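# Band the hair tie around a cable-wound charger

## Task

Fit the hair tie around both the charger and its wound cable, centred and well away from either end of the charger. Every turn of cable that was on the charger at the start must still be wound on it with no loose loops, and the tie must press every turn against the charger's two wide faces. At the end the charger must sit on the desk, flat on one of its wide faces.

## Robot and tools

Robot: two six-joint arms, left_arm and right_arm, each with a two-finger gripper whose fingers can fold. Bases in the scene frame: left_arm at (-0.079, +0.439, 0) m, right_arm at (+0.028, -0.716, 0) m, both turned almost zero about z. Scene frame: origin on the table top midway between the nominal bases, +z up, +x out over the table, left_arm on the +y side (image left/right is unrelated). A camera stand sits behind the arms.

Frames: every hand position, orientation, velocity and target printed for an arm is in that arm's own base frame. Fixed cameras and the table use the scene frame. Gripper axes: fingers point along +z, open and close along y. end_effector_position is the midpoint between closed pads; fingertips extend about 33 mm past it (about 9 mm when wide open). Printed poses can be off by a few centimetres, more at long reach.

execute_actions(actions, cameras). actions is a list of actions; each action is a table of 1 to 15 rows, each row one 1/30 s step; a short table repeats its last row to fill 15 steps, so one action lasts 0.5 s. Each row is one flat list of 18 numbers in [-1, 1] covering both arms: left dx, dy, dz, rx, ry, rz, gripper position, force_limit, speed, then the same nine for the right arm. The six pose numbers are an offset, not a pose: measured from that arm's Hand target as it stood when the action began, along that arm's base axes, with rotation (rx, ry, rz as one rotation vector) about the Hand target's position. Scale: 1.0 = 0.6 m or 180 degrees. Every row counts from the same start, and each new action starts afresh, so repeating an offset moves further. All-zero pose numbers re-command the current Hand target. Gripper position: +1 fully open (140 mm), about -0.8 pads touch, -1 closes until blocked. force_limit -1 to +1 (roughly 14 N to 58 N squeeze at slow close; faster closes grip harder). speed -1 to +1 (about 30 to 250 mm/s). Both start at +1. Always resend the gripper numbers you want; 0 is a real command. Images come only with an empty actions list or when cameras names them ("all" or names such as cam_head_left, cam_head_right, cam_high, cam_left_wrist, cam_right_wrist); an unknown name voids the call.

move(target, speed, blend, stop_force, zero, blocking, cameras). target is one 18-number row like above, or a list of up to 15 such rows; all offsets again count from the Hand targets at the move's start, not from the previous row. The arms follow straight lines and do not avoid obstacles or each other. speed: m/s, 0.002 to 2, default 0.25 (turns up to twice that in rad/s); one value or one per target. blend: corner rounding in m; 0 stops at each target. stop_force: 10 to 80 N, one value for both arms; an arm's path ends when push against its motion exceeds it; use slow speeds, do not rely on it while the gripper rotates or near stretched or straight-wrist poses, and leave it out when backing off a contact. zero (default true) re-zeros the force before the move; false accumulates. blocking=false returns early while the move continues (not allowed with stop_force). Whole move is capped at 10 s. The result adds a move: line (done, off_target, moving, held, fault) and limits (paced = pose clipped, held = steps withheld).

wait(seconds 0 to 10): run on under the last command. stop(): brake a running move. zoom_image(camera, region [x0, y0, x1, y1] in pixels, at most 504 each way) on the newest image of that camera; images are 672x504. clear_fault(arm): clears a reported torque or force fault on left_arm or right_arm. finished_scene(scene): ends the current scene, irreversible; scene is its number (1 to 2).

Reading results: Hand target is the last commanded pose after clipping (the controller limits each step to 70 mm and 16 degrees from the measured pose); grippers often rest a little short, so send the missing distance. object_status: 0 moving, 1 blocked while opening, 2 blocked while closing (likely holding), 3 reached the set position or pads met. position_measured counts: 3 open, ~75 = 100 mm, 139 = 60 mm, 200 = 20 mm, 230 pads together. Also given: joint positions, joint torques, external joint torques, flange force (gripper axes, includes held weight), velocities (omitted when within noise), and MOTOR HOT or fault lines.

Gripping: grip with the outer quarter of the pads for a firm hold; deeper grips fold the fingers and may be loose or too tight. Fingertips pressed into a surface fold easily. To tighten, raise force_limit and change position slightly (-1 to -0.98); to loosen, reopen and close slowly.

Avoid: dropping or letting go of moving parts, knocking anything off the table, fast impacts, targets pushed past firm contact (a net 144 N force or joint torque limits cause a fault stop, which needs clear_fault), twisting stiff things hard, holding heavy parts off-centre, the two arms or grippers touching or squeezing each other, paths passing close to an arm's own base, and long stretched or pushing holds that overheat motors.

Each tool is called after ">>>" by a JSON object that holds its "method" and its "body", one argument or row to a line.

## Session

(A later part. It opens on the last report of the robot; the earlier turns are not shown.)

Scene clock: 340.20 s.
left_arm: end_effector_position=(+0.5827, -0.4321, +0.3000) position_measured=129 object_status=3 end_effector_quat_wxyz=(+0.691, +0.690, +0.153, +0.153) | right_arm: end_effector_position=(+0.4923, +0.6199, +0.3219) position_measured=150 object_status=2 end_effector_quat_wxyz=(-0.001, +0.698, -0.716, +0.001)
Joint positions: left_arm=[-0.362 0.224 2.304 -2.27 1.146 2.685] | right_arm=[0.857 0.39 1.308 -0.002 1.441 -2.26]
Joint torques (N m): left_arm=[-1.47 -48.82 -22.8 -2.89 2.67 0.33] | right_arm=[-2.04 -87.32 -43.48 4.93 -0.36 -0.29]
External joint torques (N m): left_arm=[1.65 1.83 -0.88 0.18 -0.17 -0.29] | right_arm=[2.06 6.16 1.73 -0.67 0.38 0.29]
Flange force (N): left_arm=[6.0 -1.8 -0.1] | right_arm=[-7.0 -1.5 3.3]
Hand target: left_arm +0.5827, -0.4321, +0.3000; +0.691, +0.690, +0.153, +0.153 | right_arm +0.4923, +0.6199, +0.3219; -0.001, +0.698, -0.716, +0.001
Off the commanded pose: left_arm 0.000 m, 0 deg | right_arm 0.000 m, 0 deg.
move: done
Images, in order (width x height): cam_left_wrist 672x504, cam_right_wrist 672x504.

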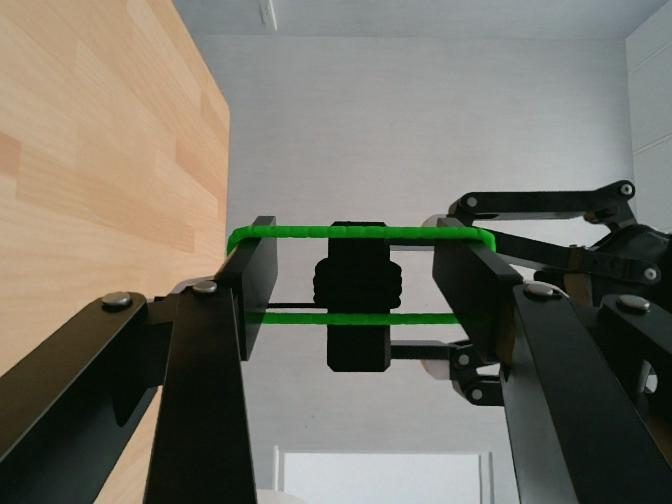

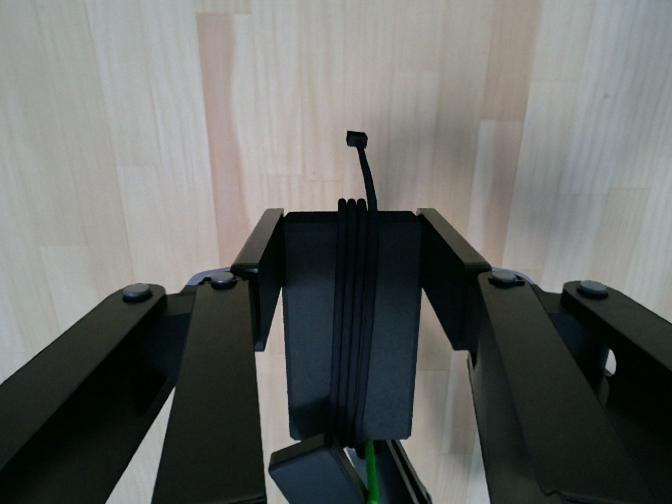

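>>> {"method": "move", "body": {
  "target": [
    [0,0.045,0,0,0,0,0.0,0,-1,0,0,0,0,0,0,-1,0,-1],
    [-0.0403,0.045,0,0,0,0.1256,0.0,0,-1,0,0,0,0,0,0,-1,0,-1]
  ],
  "speed": 0.1,
  "cameras": ["cam_right_wrist","cam_left_wrist"]
}}

Scene clock: 383.20 s.
left_arm: end_effector_position=(+0.5585, -0.4051, +0.3000) position_measured=129 object_status=3 end_effector_quat_wxyz=(+0.647, +0.647, +0.285, +0.285) | right_arm: end_effector_position=(+0.4923, +0.6199, +0.3219) position_measured=150 object_status=2 end_effector_quat_wxyz=(-0.001, +0.698, -0.716, +0.001)
Joint positions: left_arm=[-0.62 0.092 2.477 -2.999 1.004 3.064] | right_arm=[0.857 0.39 1.308 -0.002 1.441 -2.26]
Joint torques (N m): left_arm=[-1.44 -36.98 -24.19 -2.63 2.9 0.37] | right_arm=[-2.23 -87.38 -43.38 4.87 -0.32 -0.28]
External joint torques (N m): left_arm=[1.47 2.19 -0.96 0.15 -0.12 -0.32] | right_arm=[2.37 5.64 1.39 -0.58 0.34 0.28]
Flange force (N): left_arm=[6.1 -3.6 4.1] | right_arm=[-7.2 -1.2 2.7]
Hand target: left_arm +0.5585, -0.4051, +0.3000; +0.647, +0.647, +0.285, +0.285 | right_arm +0.4923, +0.6199, +0.3219; -0.001, +0.698, -0.716, +0.001
Off the commanded pose: left_arm 0.000 m, 0 deg | right_arm 0.000 m, 0 deg.
move: done
Images, in order (width x height): cam_left_wrist 672x504, cam_right_wrist 672x504.

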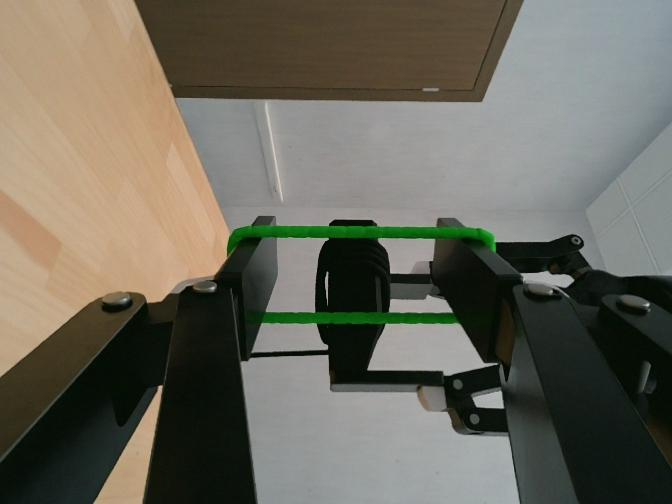

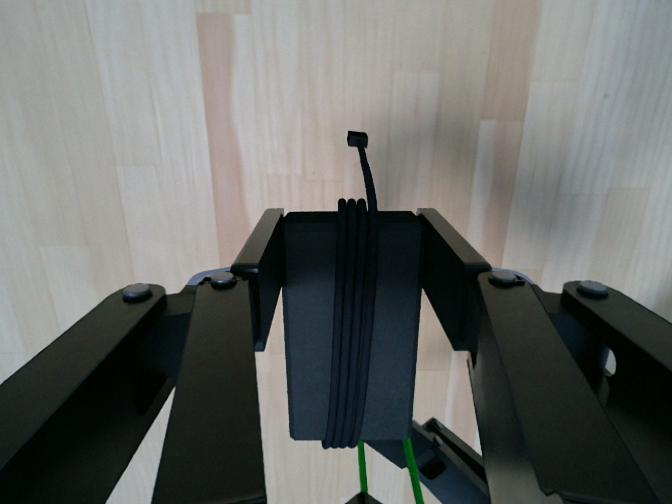

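>>> {"method": "move", "body": {
  "target": [0,-0.0613,0,0,0,0,0.0,0,-1,0,0,0,0,0,0,-1,0,-1],
  "speed": 0.08,
  "cameras": ["cam_right_wrist","cam_left_wrist"]
}}

Scene clock: 388.33 s.
left_arm: end_effector_position=(+0.5585, -0.4419, +0.3000) position_measured=129 object_status=3 end_effector_quat_wxyz=(+0.647, +0.647, +0.285, +0.285) | right_arm: end_effector_position=(+0.4923, +0.6199, +0.3219) position_measured=150 object_status=2 end_effector_quat_wxyz=(-0.001, +0.698, -0.716, +0.001)
Joint positions: left_arm=[-0.699 0.12 2.444 -3.092 0.994 3.114] | right_arm=[0.857 0.39 1.308 -0.002 1.441 -2.26]
Joint torques (N m): left_arm=[-1.32 -40.55 -24.83 -2.62 2.88 0.38] | right_arm=[-2.11 -87.48 -43.35 4.86 -0.37 -0.28]
External joint torques (N m): left_arm=[1.36 2.29 -0.87 0.21 -0.1 -0.33] | right_arm=[2.07 6.25 1.56 -0.6 0.39 0.28]
Flange force (N): left_arm=[5.4 -3.9 4.4] | right_arm=[-7.4 -1.9 3.0]
Hand target: left_arm +0.5585, -0.4419, +0.3000; +0.647, +0.647, +0.285, +0.285 | right_arm +0.4923, +0.6199, +0.3219; -0.001, +0.698, -0.716, +0.001
Off the commanded pose: left_arm 0.000 m, 0 deg | right_arm 0.000 m, 0 deg.
move: done
Images, in order (width x height): cam_left_wrist 672x504, cam_right_wrist 672x504.

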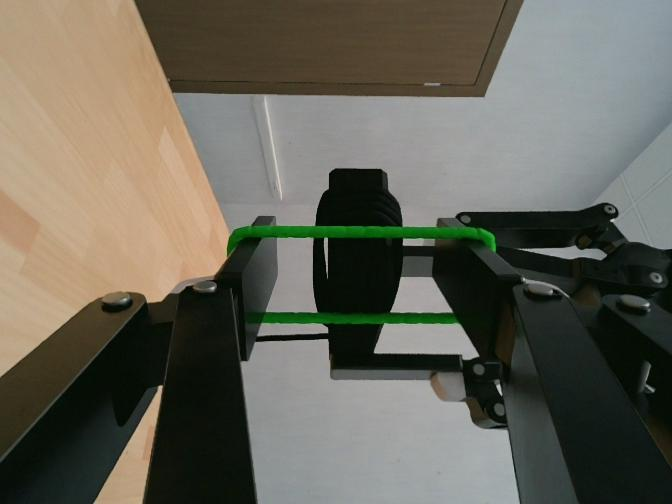

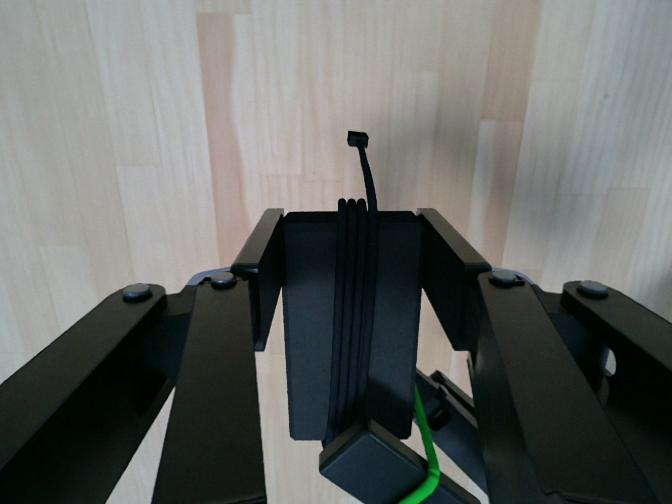

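>>> {"method": "move", "body": {
  "target": [
    [0.0165,0.002,0,0,0,-0.0422,0.0,0,-1,0,0,0,0,0,0,-1,0,-1],
    [0.0292,0.0043,0,0,0,-0.0811,0.0,0,-1,0,0,0,0,0,0,-1,0,-1]
  ],
  "speed": 0.06,
  "blend": [0.005,0],
  "cameras": ["cam_right_wrist","cam_left_wrist"]
}}

Scene clock: 397.47 s.
left_arm: end_effector_position=(+0.5760, -0.4393, +0.3000) position_measured=129 object_status=3 end_effector_quat_wxyz=(+0.678, +0.678, +0.201, +0.201) | right_arm: end_effector_position=(+0.4923, +0.6199, +0.3219) position_measured=150 object_status=2 end_effector_quat_wxyz=(-0.001, +0.698, -0.716, +0.001)
Joint positions: left_arm=[-0.467 0.18 2.366 -2.529 1.065 2.812] | right_arm=[0.857 0.39 1.308 -0.002 1.441 -2.26]
Joint torques (N m): left_arm=[-1.67 -44.87 -23.68 -2.95 2.86 0.33] | right_arm=[-1.55 -87.28 -43.61 5.21 -0.57 -0.28]
External joint torques (N m): left_arm=[1.59 2.08 -0.44 0.18 -0.23 -0.29] | right_arm=[1.79 5.85 1.79 -0.94 0.6 0.28]
Flange force (N): left_arm=[5.9 -2.6 0.8] | right_arm=[-6.4 -1.5 2.9]
Hand target: left_arm +0.5760, -0.4393, +0.3000; +0.678, +0.678, +0.201, +0.201 | right_arm +0.4923, +0.6199, +0.3219; -0.001, +0.698, -0.716, +0.001
Off the commanded pose: left_arm 0.000 m, 0 deg | right_arm 0.000 m, 0 deg.
move: done
Images, in order (width x height): cam_left_wrist 672x504, cam_right_wrist 672x504.

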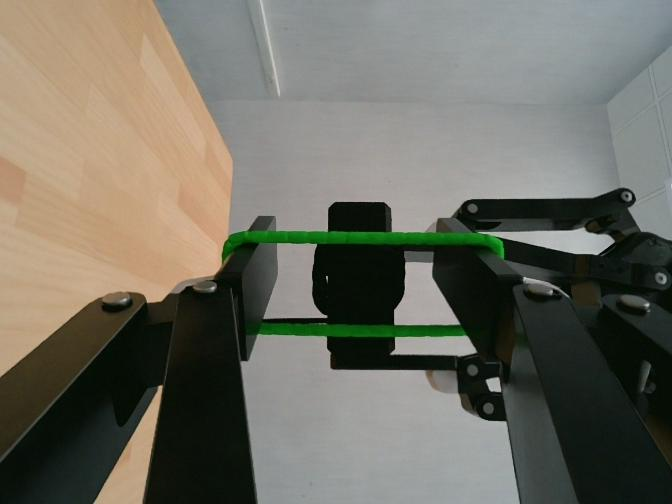

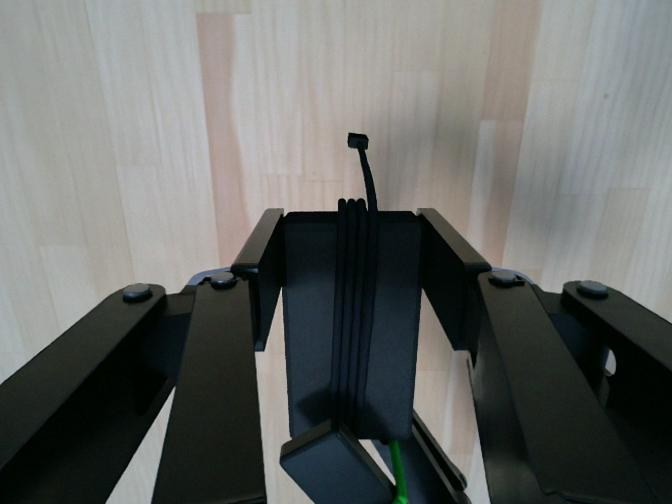

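>>> {"method": "move", "body": {
  "target": [
    [0,0.057,0,0,0,0,0.0,0,-1,0,0,0,0,0,0,-1,0,-1],
    [-0.0203,0.057,0,0,0,0.0944,0.0,0,-1,0,0,0,0,0,0,-1,0,-1]
  ],
  "speed": 0.1,
  "cameras": ["cam_right_wrist","cam_left_wrist"]
}}

Scene clock: 450.17 s.
left_arm: end_effector_position=(+0.5638, -0.4051, +0.3000) position_measured=129 object_status=3 end_effector_quat_wxyz=(+0.641, +0.641, +0.299, +0.299) | right_arm: end_effector_position=(+0.4923, +0.6199, +0.3219) position_measured=150 object_status=2 end_effector_quat_wxyz=(-0.001, +0.698, -0.716, +0.001)
Joint positions: left_arm=[-0.65 0.095 2.474 -3.084 0.999 3.11] | right_arm=[0.857 0.39 1.308 -0.002 1.441 -2.26]
Joint torques (N m): left_arm=[-1.47 -38.18 -24.57 -2.46 2.94 0.39] | right_arm=[-2.03 -87.32 -43.31 4.86 -0.35 -0.31]
External joint torques (N m): left_arm=[1.49 2.71 -0.95 0.05 -0.16 -0.34] | right_arm=[2.12 5.33 1.26 -0.57 0.38 0.31]
Flange force (N): left_arm=[5.7 -4.8 5.2] | right_arm=[-6.9 -1.3 2.4]
Hand target: left_arm +0.5638, -0.4051, +0.3000; +0.641, +0.641, +0.299, +0.299 | right_arm +0.4923, +0.6199, +0.3219; -0.001, +0.698, -0.716, +0.001
Off the commanded pose: left_arm 0.000 m, 0 deg | right_arm 0.000 m, 0 deg.
move: done
Images, in order (width x height): cam_left_wrist 672x504, cam_right_wrist 672x504.

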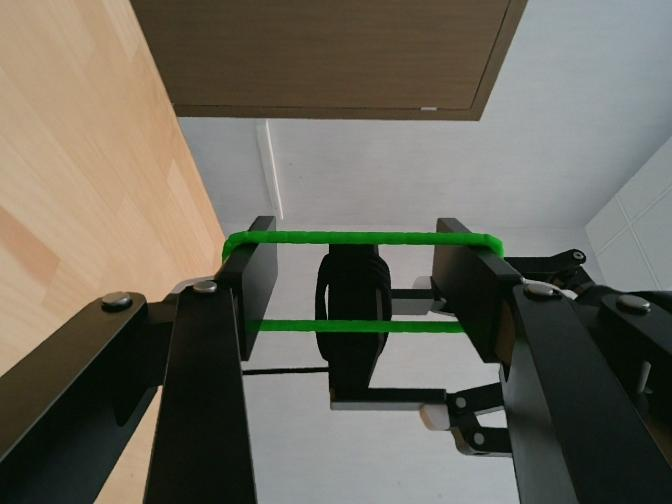

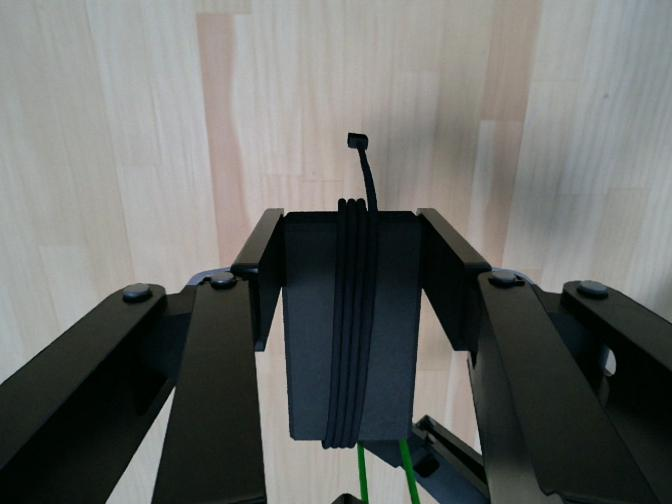

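>>> {"method": "move", "body": {
  "target": [
    [-0.0038,0,0,0,0,0,0.0,0,-1,0,0,0,0,0,0,-1,0,-1],
    [-0.0038,-0.0715,0,0,0,0,0.0,0,-1,0,0,0,0,0,0,-1,0,-1]
  ],
  "speed": 0.08,
  "cameras": ["cam_right_wrist","cam_left_wrist"]
}}

Scene clock: 456.87 s.
left_arm: end_effector_position=(+0.5615, -0.4480, +0.3000) position_measured=129 object_status=3 end_effector_quat_wxyz=(+0.641, +0.641, +0.299, +0.299) | right_arm: end_effector_position=(+0.4923, +0.6199, +0.3219) position_measured=150 object_status=2 end_effector_quat_wxyz=(-0.001, +0.698, -0.716, +0.001)
Joint positions: left_arm=[-0.742 0.127 2.435 -3.194 0.992 3.17] | right_arm=[0.857 0.39 1.308 -0.002 1.441 -2.26]
Joint torques (N m): left_arm=[-1.46 -41.96 -25.05 -2.52 2.89 0.33] | right_arm=[-1.97 -87.43 -43.3 4.86 -0.34 -0.32]
External joint torques (N m): left_arm=[1.6 2.62 -1.08 0.21 -0.11 -0.29] | right_arm=[2.06 5.05 1.06 -0.55 0.37 0.32]
Flange force (N): left_arm=[5.6 -4.5 5.7] | right_arm=[-6.8 -1.4 2.0]
Hand target: left_arm +0.5615, -0.4480, +0.3000; +0.641, +0.641, +0.299, +0.299 | right_arm +0.4923, +0.6199, +0.3219; -0.001, +0.698, -0.716, +0.001
Off the commanded pose: left_arm 0.000 m, 0 deg | right_arm 0.000 m, 0 deg.
move: done
Images, in order (width x height): cam_left_wrist 672x504, cam_right_wrist 672x504.

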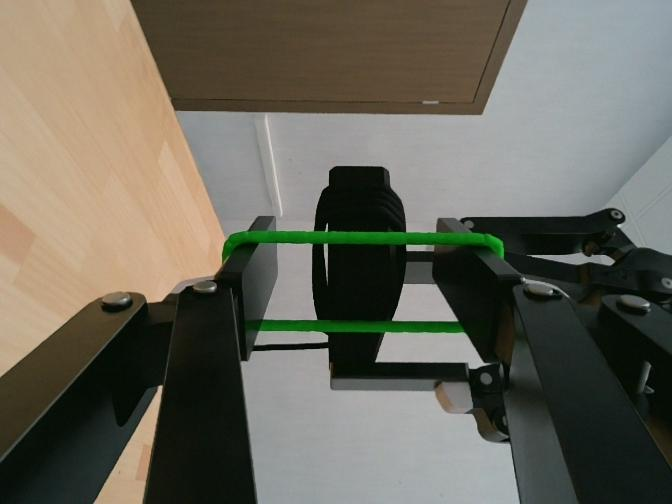

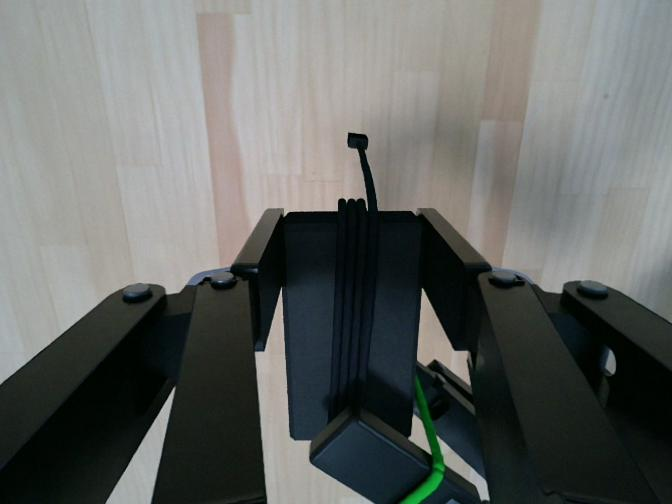

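>>> {"method": "move", "body": {
  "target": [0.0167,-0.0017,0,0,0,0,0.0,0,-1,0,0,0,0,0,0,-1,0,-1],
  "speed": 0.05,
  "cameras": ["cam_right_wrist","cam_left_wrist"]
}}

Scene clock: 460.23 s.
left_arm: end_effector_position=(+0.5716, -0.4490, +0.3000) position_measured=129 object_status=3 end_effector_quat_wxyz=(+0.641, +0.641, +0.299, +0.299) | right_arm: end_effector_position=(+0.4923, +0.6199, +0.3219) position_measured=150 object_status=2 end_effector_quat_wxyz=(-0.001, +0.698, -0.716, +0.001)
Joint positions: left_arm=[-0.726 0.138 2.421 -3.176 0.989 3.16] | right_arm=[0.857 0.39 1.308 -0.002 1.441 -2.26]
Joint torques (N m): left_arm=[-0.02 -42.21 -26.04 -2.94 2.89 0.35] | right_arm=[-0.05 -87.83 -42.7 5.56 0.15 -0.48]
External joint torques (N m): left_arm=[0.07 1.56 -0.13 0.62 -0.1 -0.3] | right_arm=[0.17 6.13 0.7 -1.27 -0.13 0.48]
Flange force (N): left_arm=[2.7 -2.9 2.4] | right_arm=[-7.2 -4.4 2.6]
Hand target: left_arm +0.5716, -0.4490, +0.3000; +0.641, +0.641, +0.299, +0.299 | right_arm +0.4923, +0.6199, +0.3219; -0.001, +0.698, -0.716, +0.001
Off the commanded pose: left_arm 0.000 m, 0 deg | right_arm 0.000 m, 0 deg.
move: done
Images, in order (width x height): cam_left_wrist 672x504, cam_right_wrist 672x504.

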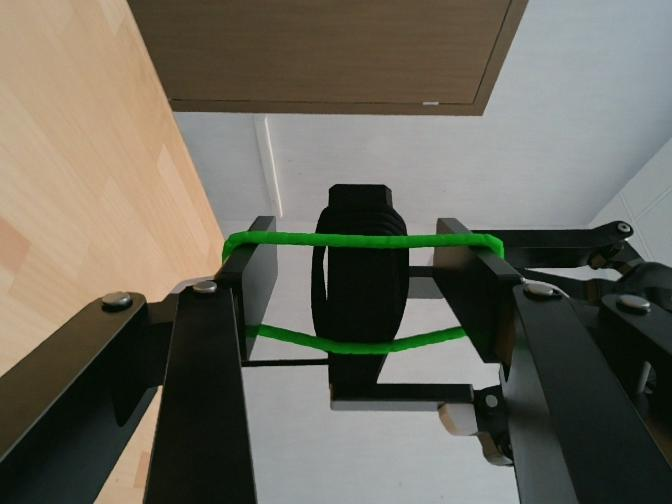

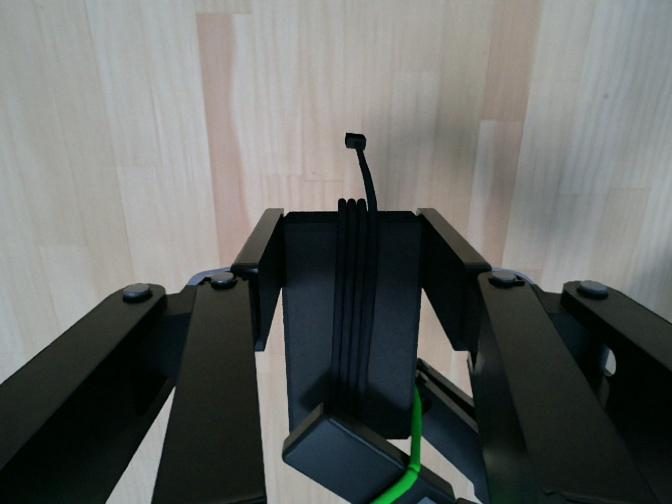

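>>> {"method": "move", "body": {
  "target": [0.0133,0,0,0,0,0,0.0,0,-1,0,0,0,0,0,0,-1,0,-1],
  "speed": 0.05,
  "cameras": ["cam_right_wrist","cam_left_wrist"]
}}

Scene clock: 464.27 s.
left_arm: end_effector_position=(+0.5795, -0.4490, +0.3000) position_measured=129 object_status=3 end_effector_quat_wxyz=(+0.641, +0.641, +0.299, +0.299) | right_arm: end_effector_position=(+0.4923, +0.6199, +0.3219) position_measured=150 object_status=2 end_effector_quat_wxyz=(-0.001, +0.698, -0.716, +0.001)
Joint positions: left_arm=[-0.713 0.147 2.409 -3.16 0.986 3.151] | right_arm=[0.857 0.39 1.308 -0.002 1.441 -2.26]
Joint torques (N m): left_arm=[-0.64 -43.43 -26.01 -2.9 2.84 0.39] | right_arm=[-0.14 -87.6 -42.75 5.53 0.08 -0.49]
External joint torques (N m): left_arm=[0.59 2.16 -0.17 0.55 -0.07 -0.35] | right_arm=[0.02 6.37 0.89 -1.26 -0.06 0.49]
Flange force (N): left_arm=[3.9 -4.1 3.3] | right_arm=[-7.1 -4.6 2.8]
Hand target: left_arm +0.5795, -0.4490, +0.3000; +0.641, +0.641, +0.299, +0.299 | right_arm +0.4923, +0.6199, +0.3219; -0.001, +0.698, -0.716, +0.001
Off the commanded pose: left_arm 0.000 m, 0 deg | right_arm 0.000 m, 0 deg.
move: done
Images, in order (width x height): cam_left_wrist 672x504, cam_right_wrist 672x504.

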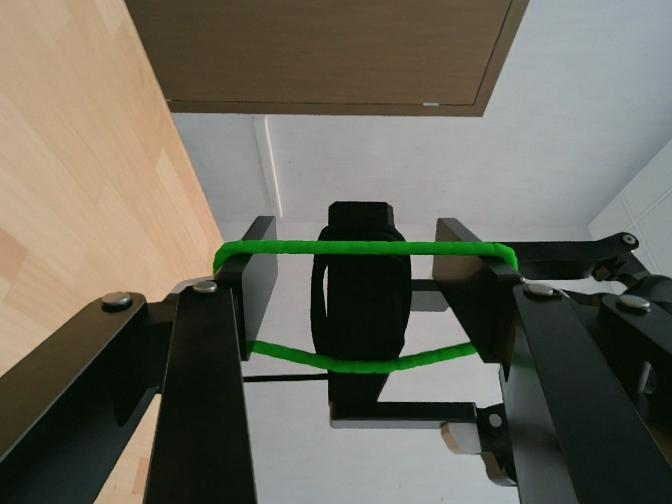

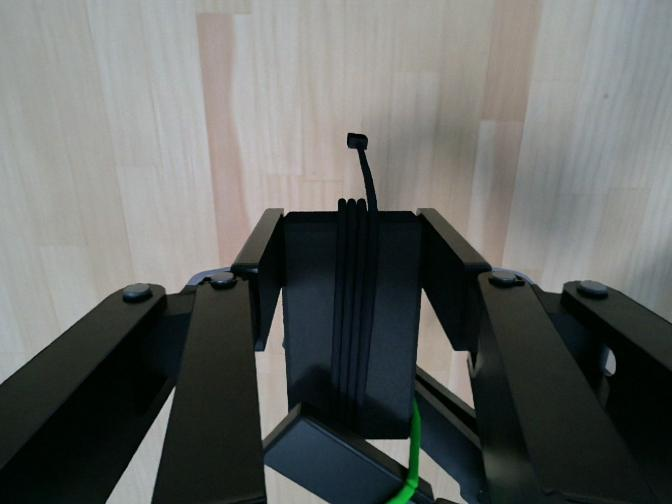

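>>> {"method": "move", "body": {
  "target": [0.0133,-0.0058,0,0,0,0,0.0,0,-1,0,0,0,0,0,0,-1,0,-1],
  "speed": 0.05,
  "cameras": ["cam_right_wrist","cam_left_wrist"]
}}

Scene clock: 554.33 s.
left_arm: end_effector_position=(+0.5875, -0.4525, +0.3000) position_measured=129 object_status=3 end_effector_quat_wxyz=(+0.641, +0.641, +0.299, +0.299) | right_arm: end_effector_position=(+0.4923, +0.6199, +0.3219) position_measured=150 object_status=2 end_effector_quat_wxyz=(-0.001, +0.698, -0.716, +0.001)
Joint positions: left_arm=[-0.707 0.158 2.395 -3.152 0.983 3.147] | right_arm=[0.857 0.39 1.308 -0.002 1.441 -2.26]
Joint torques (N m): left_arm=[0.06 -44.43 -26.98 -3.2 2.91 0.33] | right_arm=[1.25 -88.02 -42.39 6.19 0.42 -0.62]
External joint torques (N m): left_arm=[-0.02 1.59 0.7 0.83 -0.13 -0.28] | right_arm=[-1.39 6.32 0.4 -1.92 -0.39 0.62]
Flange force (N): left_arm=[2.9 -3.3 1.0] | right_arm=[-6.8 -6.3 2.6]
Hand target: left_arm +0.5875, -0.4525, +0.3000; +0.641, +0.641, +0.299, +0.299 | right_arm +0.4923, +0.6199, +0.3219; -0.001, +0.698, -0.716, +0.001
Off the commanded pose: left_arm 0.000 m, 0 deg | right_arm 0.000 m, 0 deg.
move: done
Images, in order (width x height): cam_left_wrist 672x504, cam_right_wrist 672x504.

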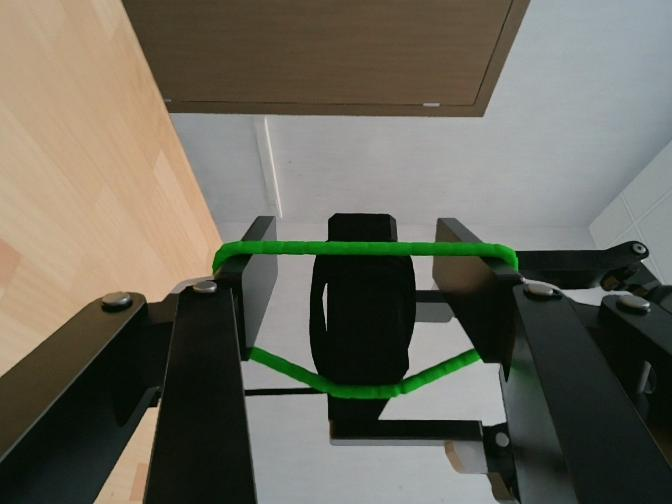

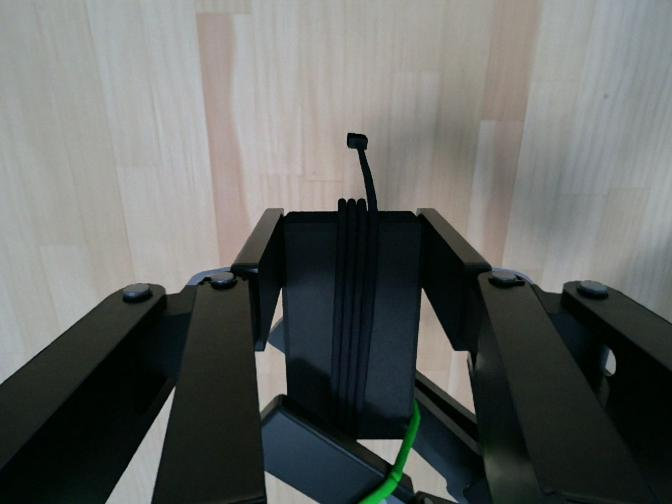

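>>> {"method": "move", "body": {
  "target": [0.0167,0.0,0,0,0,0,0.0,0,-1,0,0,0,0,0,0,-1,0,-1],
  "speed": 0.05,
  "cameras": ["cam_right_wrist","cam_left_wrist"]
}}

Scene clock: 558.70 s.
left_arm: end_effector_position=(+0.5975, -0.4525, +0.3000) position_measured=129 object_status=3 end_effector_quat_wxyz=(+0.641, +0.641, +0.299, +0.299) | right_arm: end_effector_position=(+0.4923, +0.6199, +0.3219) position_measured=150 object_status=2 end_effector_quat_wxyz=(-0.001, +0.698, -0.716, +0.001)
Joint positions: left_arm=[-0.691 0.169 2.38 -3.133 0.979 3.137] | right_arm=[0.857 0.39 1.308 -0.002 1.441 -2.26]
Joint torques (N m): left_arm=[1.37 -45.23 -28.14 -3.76 2.92 0.39] | right_arm=[3.54 -88.17 -41.72 6.96 1.07 -0.87]
External joint torques (N m): left_arm=[-1.36 1.34 1.82 1.36 -0.14 -0.34] | right_arm=[-3.64 6.42 -0.33 -2.67 -1.05 0.87]
Flange force (N): left_arm=[1.1 -3.3 -1.4] | right_arm=[-6.3 -9.1 2.7]
Hand target: left_arm +0.5975, -0.4525, +0.3000; +0.641, +0.641, +0.299, +0.299 | right_arm +0.4923, +0.6199, +0.3219; -0.001, +0.698, -0.716, +0.001
Off the commanded pose: left_arm 0.000 m, 0 deg | right_arm 0.000 m, 0 deg.
move: done
Images, in order (width x height): cam_left_wrist 672x504, cam_right_wrist 672x504.

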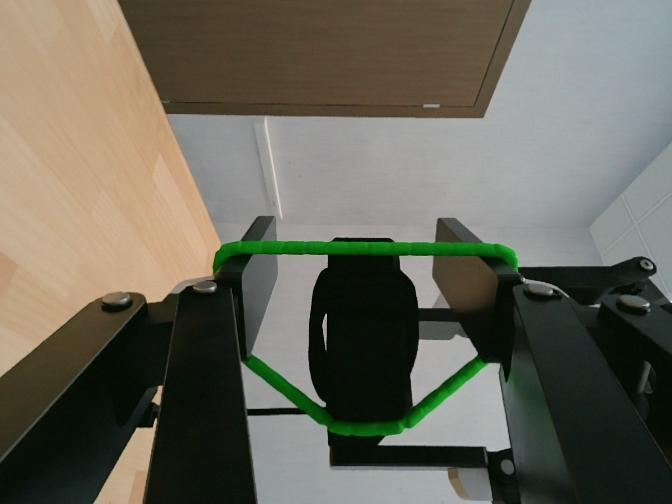

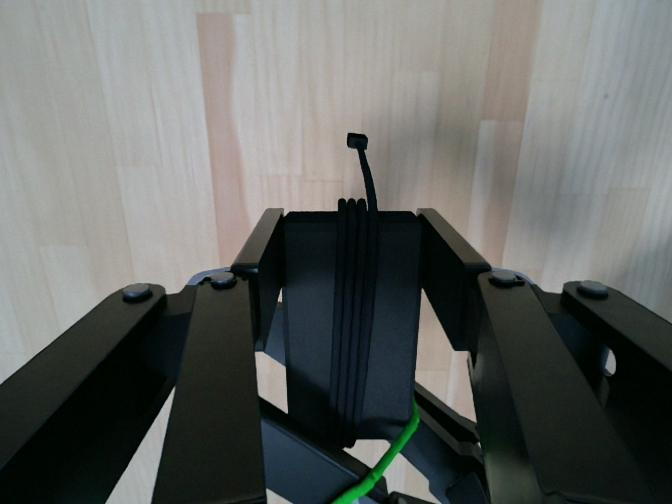

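>>> {"method": "move", "body": {
  "target": [0.0167,0.0,0,0,0,0,0.0,0,-1,0,0,0,0,0,0,-1,0,-1],
  "speed": 0.05,
  "cameras": ["cam_right_wrist","cam_left_wrist"]
}}

Scene clock: 563.30 s.
left_arm: end_effector_position=(+0.6076, -0.4525, +0.3000) position_measured=129 object_status=3 end_effector_quat_wxyz=(+0.641, +0.641, +0.299, +0.299) | right_arm: end_effector_position=(+0.4923, +0.6199, +0.3219) position_measured=150 object_status=2 end_effector_quat_wxyz=(-0.001, +0.698, -0.716, +0.001)
Joint positions: left_arm=[-0.676 0.18 2.366 -3.115 0.976 3.126] | right_arm=[0.857 0.39 1.308 -0.002 1.441 -2.26]
Joint torques (N m): left_arm=[2.9 -46.1 -28.9 -4.18 2.83 0.33] | right_arm=[5.17 -88.32 -41.16 7.56 1.64 -1.06]
External joint torques (N m): left_arm=[-2.83 1.02 2.51 1.74 -0.05 -0.28] | right_arm=[-4.89 6.7 -0.69 -3.29 -1.61 1.06]
Flange force (N): left_arm=[-1.6 -3.3 -3.0] | right_arm=[-6.2 -10.7 3.2]
Hand target: left_arm +0.6076, -0.4525, +0.3000; +0.641, +0.641, +0.299, +0.299 | right_arm +0.4923, +0.6199, +0.3219; -0.001, +0.698, -0.716, +0.001
Off the commanded pose: left_arm 0.000 m, 0 deg | right_arm 0.000 m, 0 deg.
move: done
Images, in order (width x height): cam_left_wrist 672x504, cam_right_wrist 672x504.

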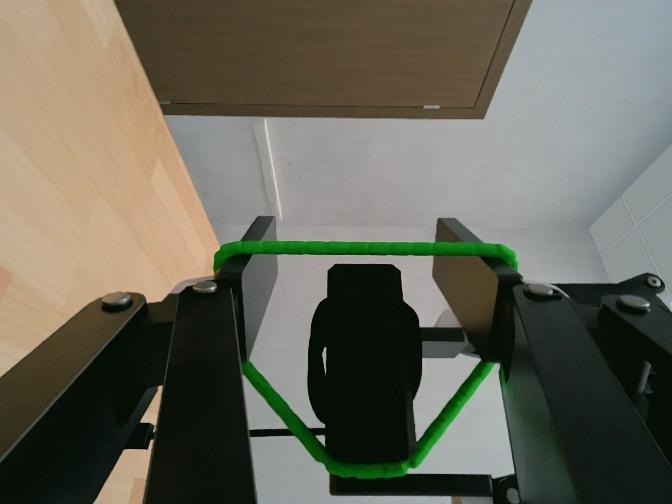

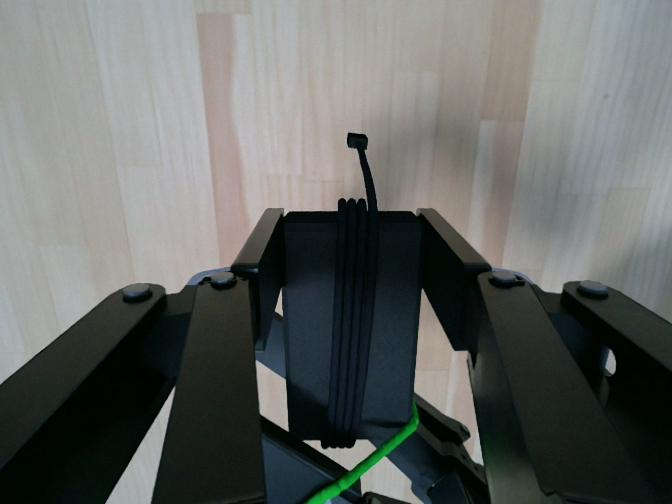

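>>> {"method": "move", "body": {
  "target": [0.0133,0.0,0,0,0,0,0.0,0,-1,0,0,0,0,0,0,-1,0,-1],
  "speed": 0.05,
  "cameras": ["cam_right_wrist","cam_left_wrist"]
}}

Scene clock: 566.60 s.
left_arm: end_effector_position=(+0.6155, -0.4525, +0.3000) position_measured=129 object_status=3 end_effector_quat_wxyz=(+0.641, +0.641, +0.299, +0.299) | right_arm: end_effector_position=(+0.4923, +0.6199, +0.3219) position_measured=150 object_status=2 end_effector_quat_wxyz=(-0.001, +0.698, -0.716, +0.001)
Joint positions: left_arm=[-0.665 0.188 2.354 -3.101 0.973 3.118] | right_arm=[0.857 0.39 1.308 -0.002 1.441 -2.26]
Joint torques (N m): left_arm=[3.29 -46.66 -29.83 -4.58 2.87 0.39] | right_arm=[6.89 -88.28 -40.44 8.15 2.17 -1.26]
External joint torques (N m): left_arm=[-3.32 0.85 3.39 2.1 -0.09 -0.35] | right_arm=[-6.67 5.63 -1.84 -3.83 -2.14 1.26]
Flange force (N): left_arm=[-1.8 -3.2 -4.7] | right_arm=[-5.4 -12.6 2.1]
Hand target: left_arm +0.6155, -0.4525, +0.3000; +0.641, +0.641, +0.299, +0.299 | right_arm +0.4923, +0.6199, +0.3219; -0.001, +0.698, -0.716, +0.001
Off the commanded pose: left_arm 0.000 m, 0 deg | right_arm 0.000 m, 0 deg.
move: done
Images, in order (width x height): cam_left_wrist 672x504, cam_right_wrist 672x504.

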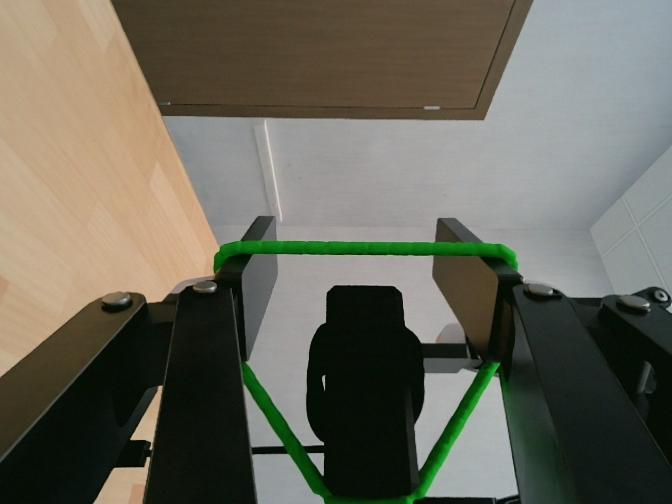

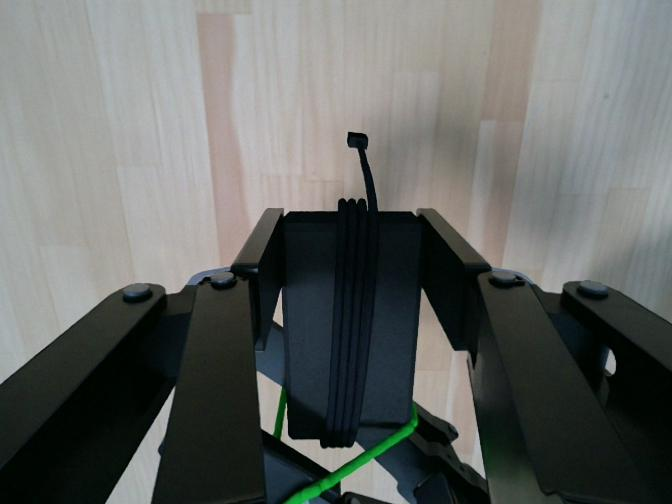

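>>> {"method": "move", "body": {
  "target": [-0.0105,-0.0193,0,0,0,-0.0556,0.0,0,-1,0,0,0,0,0,0,-1,0,-1],
  "speed": 0.05,
  "cameras": ["cam_right_wrist","cam_left_wrist"]
}}

Scene clock: 588.10 s.
left_arm: end_effector_position=(+0.6092, -0.4641, +0.3000) position_measured=129 object_status=3 end_effector_quat_wxyz=(+0.665, +0.664, +0.242, +0.242) | right_arm: end_effector_position=(+0.4923, +0.6199, +0.3219) position_measured=150 object_status=2 end_effector_quat_wxyz=(-0.001, +0.698, -0.716, +0.001)
Joint positions: left_arm=[-0.564 0.207 2.328 -2.772 0.997 2.934] | right_arm=[0.857 0.39 1.308 -0.002 1.441 -2.26]
Joint torques (N m): left_arm=[2.42 -48.18 -28.57 -4.79 2.42 0.32] | right_arm=[5.69 -88.35 -40.97 7.74 1.59 -1.03]
External joint torques (N m): left_arm=[-2.34 1.35 3.09 2.02 0.29 -0.27] | right_arm=[-5.9 7.1 -0.89 -3.48 -1.57 1.03]
Flange force (N): left_arm=[-0.8 -3.5 -3.5] | right_arm=[-6.3 -12.4 2.9]
Hand target: left_arm +0.6092, -0.4641, +0.3000; +0.665, +0.664, +0.242, +0.242 | right_arm +0.4923, +0.6199, +0.3219; -0.001, +0.698, -0.716, +0.001
Off the commanded pose: left_arm 0.000 m, 0 deg | right_arm 0.000 m, 0 deg.
move: done
Images, in order (width x height): cam_left_wrist 672x504, cam_right_wrist 672x504.

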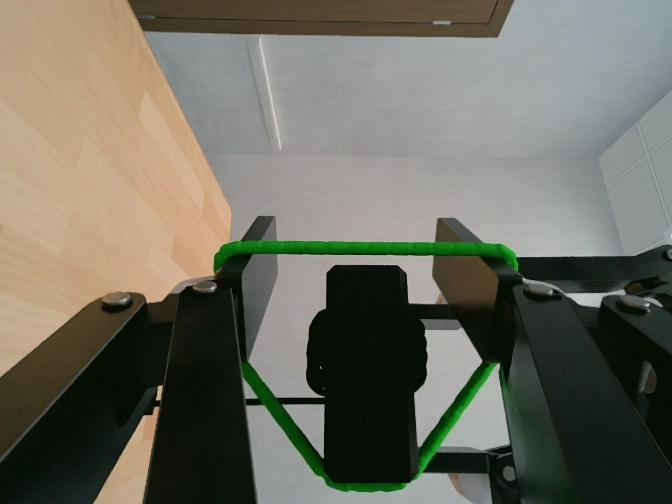

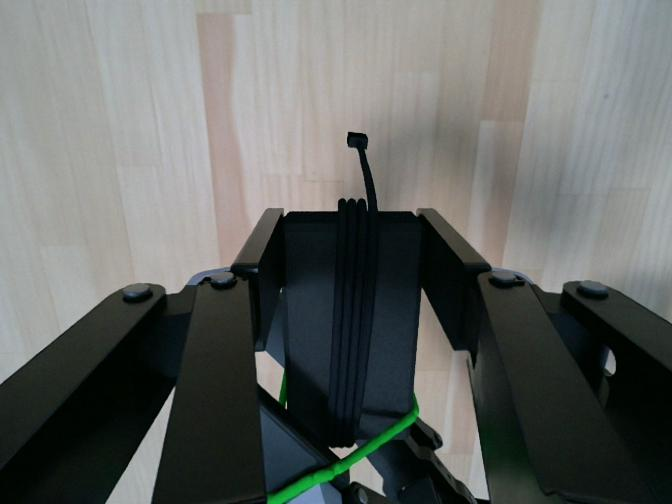

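>>> {"method": "move", "body": {
  "target": [-0.009,-0.003,0,0,0,-0.0556,0.0,0,-1,0,0,0,0,0,0,-1,0,-1],
  "speed": 0.05,
  "cameras": ["cam_right_wrist","cam_left_wrist"]
}}

Scene clock: 593.97 s.
left_arm: end_effector_position=(+0.6038, -0.4659, +0.3000) position_measured=129 object_status=3 end_effector_quat_wxyz=(+0.683, +0.683, +0.183, +0.183) | right_arm: end_effector_position=(+0.4923, +0.6199, +0.3219) position_measured=150 object_status=2 end_effector_quat_wxyz=(-0.001, +0.698, -0.716, +0.001)
Joint positions: left_arm=[-0.459 0.239 2.283 -2.456 1.067 2.764] | right_arm=[0.857 0.39 1.308 -0.002 1.441 -2.26]
Joint torques (N m): left_arm=[2.07 -50.48 -27.13 -5 1.88 0.34] | right_arm=[4.48 -88.12 -41.22 7.3 1.48 -0.97]
External joint torques (N m): left_arm=[-2.03 1.03 2.45 2.17 0.71 -0.29] | right_arm=[-4.55 6.46 -0.74 -3.03 -1.45 0.97]
Flange force (N): left_arm=[-0.6 -2.2 -3.1] | right_arm=[-6.3 -10.4 2.8]
Hand target: left_arm +0.6038, -0.4659, +0.3000; +0.683, +0.683, +0.183, +0.183 | right_arm +0.4923, +0.6199, +0.3219; -0.001, +0.698, -0.716, +0.001
Off the commanded pose: left_arm 0.000 m, 0 deg | right_arm 0.000 m, 0 deg.
move: done
Images, in order (width x height): cam_left_wrist 672x504, cam_right_wrist 672x504.

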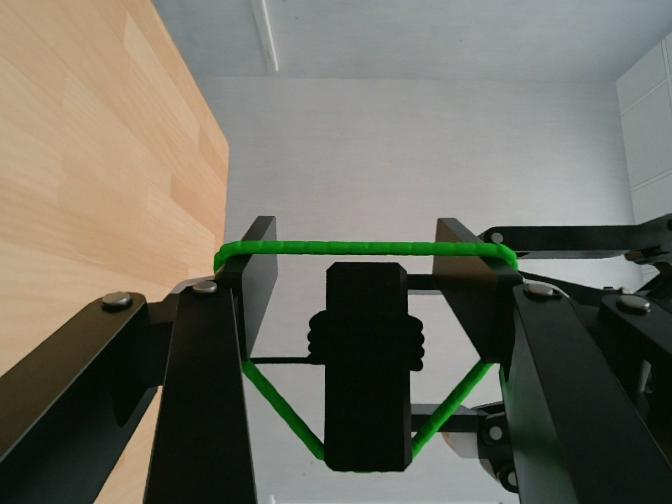

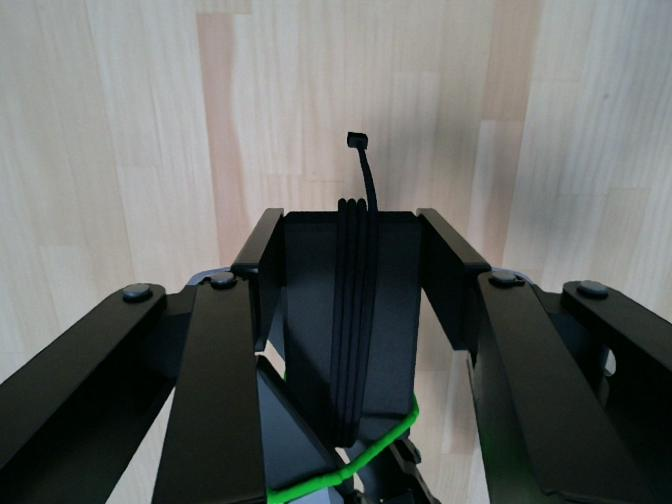

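>>> {"method": "move", "body": {
  "target": [-0.0138,-0.0038,0,0,0,-0.0833,0.0,0,-1,0,0,0,0,0,0,-1,0,-1],
  "speed": 0.05,
  "cameras": ["cam_right_wrist","cam_left_wrist"]
}}

Scene clock: 600.10 s.
left_arm: end_effector_position=(+0.5956, -0.4682, +0.3000) position_measured=129 object_status=3 end_effector_quat_wxyz=(+0.701, +0.701, +0.092, +0.092) | right_arm: end_effector_position=(+0.4923, +0.6199, +0.3219) position_measured=150 object_status=2 end_effector_quat_wxyz=(-0.001, +0.698, -0.716, +0.001)
Joint positions: left_arm=[-0.346 0.309 2.177 -2.075 1.216 2.579] | right_arm=[0.857 0.39 1.308 -0.002 1.441 -2.26]
Joint torques (N m): left_arm=[1.57 -56.91 -26.53 -4.6 1.4 0.35] | right_arm=[3.41 -88.2 -41.56 6.93 1.2 -0.87]
External joint torques (N m): left_arm=[-1.68 0.91 2.16 1.95 0.95 -0.3] | right_arm=[-3.36 6.21 -0.56 -2.63 -1.18 0.87]
Flange force (N): left_arm=[-1.5 -1.6 -2.4] | right_arm=[-6.6 -8.9 2.5]
Hand target: left_arm +0.5956, -0.4682, +0.3000; +0.701, +0.701, +0.092, +0.092 | right_arm +0.4923, +0.6199, +0.3219; -0.001, +0.698, -0.716, +0.001
Off the commanded pose: left_arm 0.000 m, 0 deg | right_arm 0.000 m, 0 deg.
move: done
Images, in order (width x height): cam_left_wrist 672x504, cam_right_wrist 672x504.

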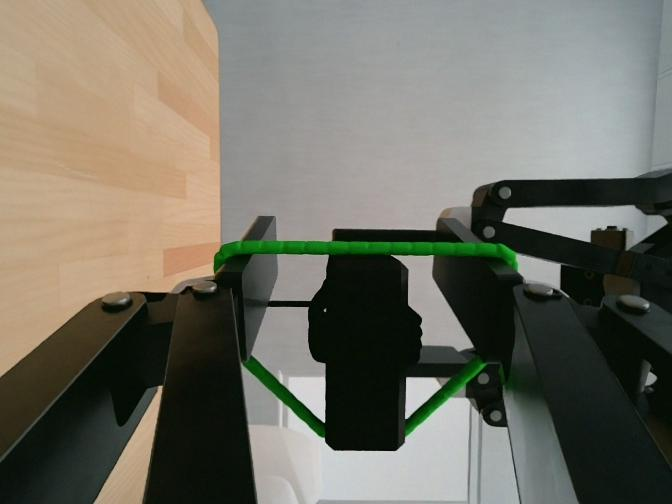

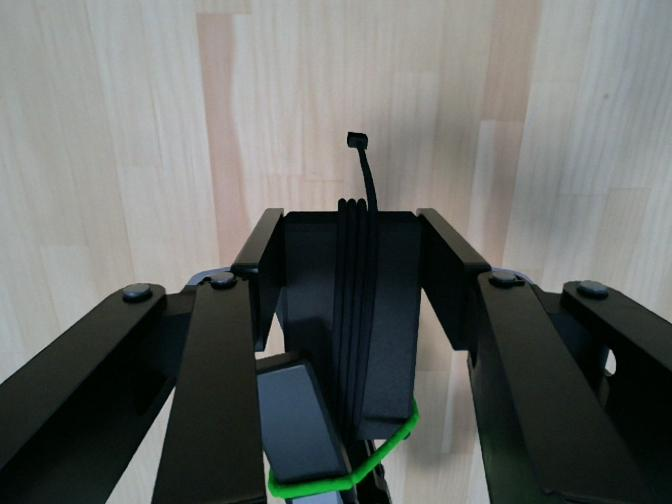

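>>> {"method": "move", "body": {
  "target": [-0.031,-0.003,0,0,0,-0.0833,0.0,0,-1,0,0,0,0,0,0,-1,0,-1],
  "speed": 0.05,
  "cameras": ["cam_right_wrist","cam_left_wrist"]
}}

Scene clock: 605.77 s.
left_arm: end_effector_position=(+0.5770, -0.4700, +0.3000) position_measured=129 object_status=3 end_effector_quat_wxyz=(+0.707, +0.707, +0.000, +0.000) | right_arm: end_effector_position=(+0.4923, +0.6199, +0.3219) position_measured=150 object_status=2 end_effector_quat_wxyz=(-0.001, +0.698, -0.716, +0.001)
Joint positions: left_arm=[-0.292 0.384 2.058 -1.797 1.385 2.463] | right_arm=[0.857 0.39 1.308 -0.002 1.441 -2.26]
Joint torques (N m): left_arm=[-1.48 -65.35 -24.12 -2.63 2.22 0.4] | right_arm=[-1.43 -87.27 -43.54 5.15 -0.47 -0.31]
External joint torques (N m): left_arm=[1.8 1.23 -0.74 0.31 -0.06 -0.35] | right_arm=[1.61 5.5 1.56 -0.85 0.5 0.31]
Flange force (N): left_arm=[4.1 -0.6 -2.6] | right_arm=[-6.2 -1.6 2.7]
Hand target: left_arm +0.5770, -0.4700, +0.3000; +0.707, +0.707, +0.000, +0.000 | right_arm +0.4923, +0.6199, +0.3219; -0.001, +0.698, -0.716, +0.001
Off the commanded pose: left_arm 0.000 m, 0 deg | right_arm 0.000 m, 0 deg.
move: done
Images, in order (width x height): cam_left_wrist 672x504, cam_right_wrist 672x504.

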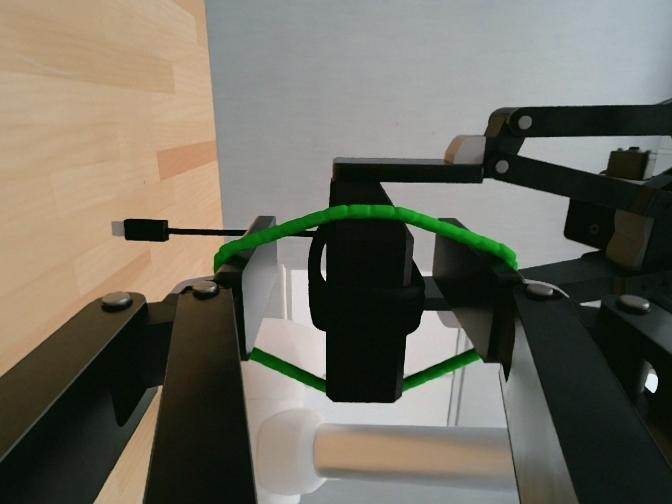

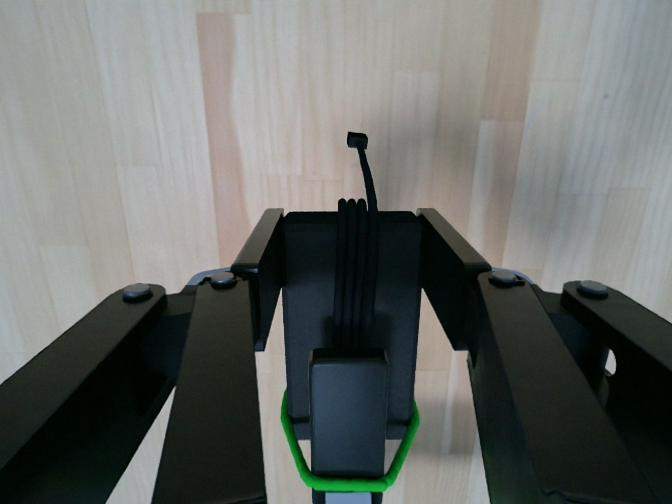

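>>> {"method": "move", "body": {
  "target": [-0.0017,-0.0333,0,0,0,0,0.0,0,-1,0,0,0,0,0,0,-1,0,-1],
  "speed": 0.05,
  "cameras": ["cam_right_wrist","cam_left_wrist"]
}}

Scene clock: 613.83 s.
left_arm: end_effector_position=(+0.5759, -0.4899, +0.3000) position_measured=129 object_status=3 end_effector_quat_wxyz=(+0.707, +0.707, +0.000, +0.000) | right_arm: end_effector_position=(+0.4923, +0.6199, +0.3219) position_measured=150 object_status=2 end_effector_quat_wxyz=(-0.001, +0.698, -0.716, +0.001)
Joint positions: left_arm=[-0.325 0.388 2.05 -1.823 1.364 2.465] | right_arm=[0.857 0.39 1.308 -0.002 1.441 -2.26]
Joint torques (N m): left_arm=[-2.44 -66.33 -24.44 -2.54 2.34 0.37] | right_arm=[-1.17 -87.11 -44.06 5.29 -0.92 -0.29]
External joint torques (N m): left_arm=[2.31 1.61 -0.66 0.14 -0.16 -0.32] | right_arm=[1.12 4.71 1.87 -1 0.95 0.29]
Flange force (N): left_arm=[4.6 -1.2 -2.9] | right_arm=[-4.4 -1.1 2.2]
Hand target: left_arm +0.5759, -0.4900, +0.3000; +0.707, +0.707, +0.000, +0.000 | right_arm +0.4923, +0.6199, +0.3219; -0.001, +0.698, -0.716, +0.001
Off the commanded pose: left_arm 0.000 m, 0 deg | right_arm 0.000 m, 0 deg.
move: done
Images, in order (width x height): cam_left_wrist 672x504, cam_right_wrist 672x504.

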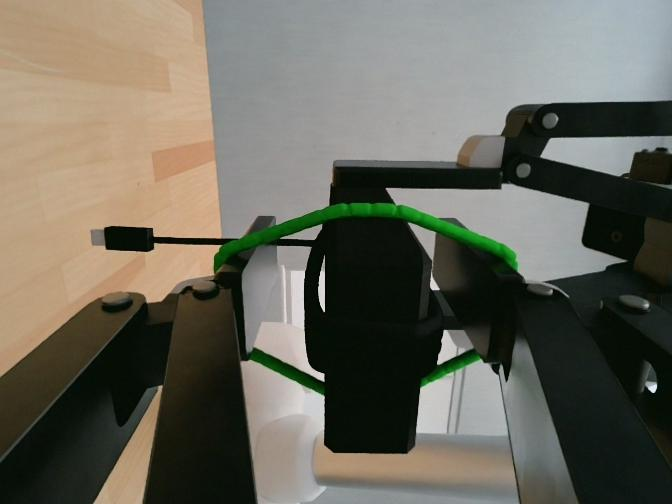

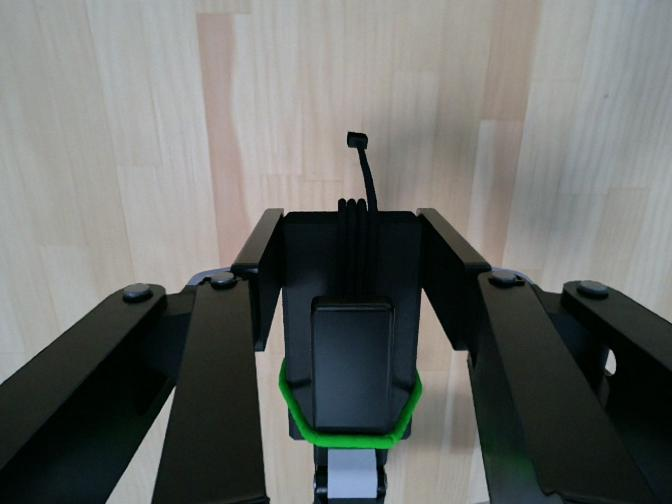

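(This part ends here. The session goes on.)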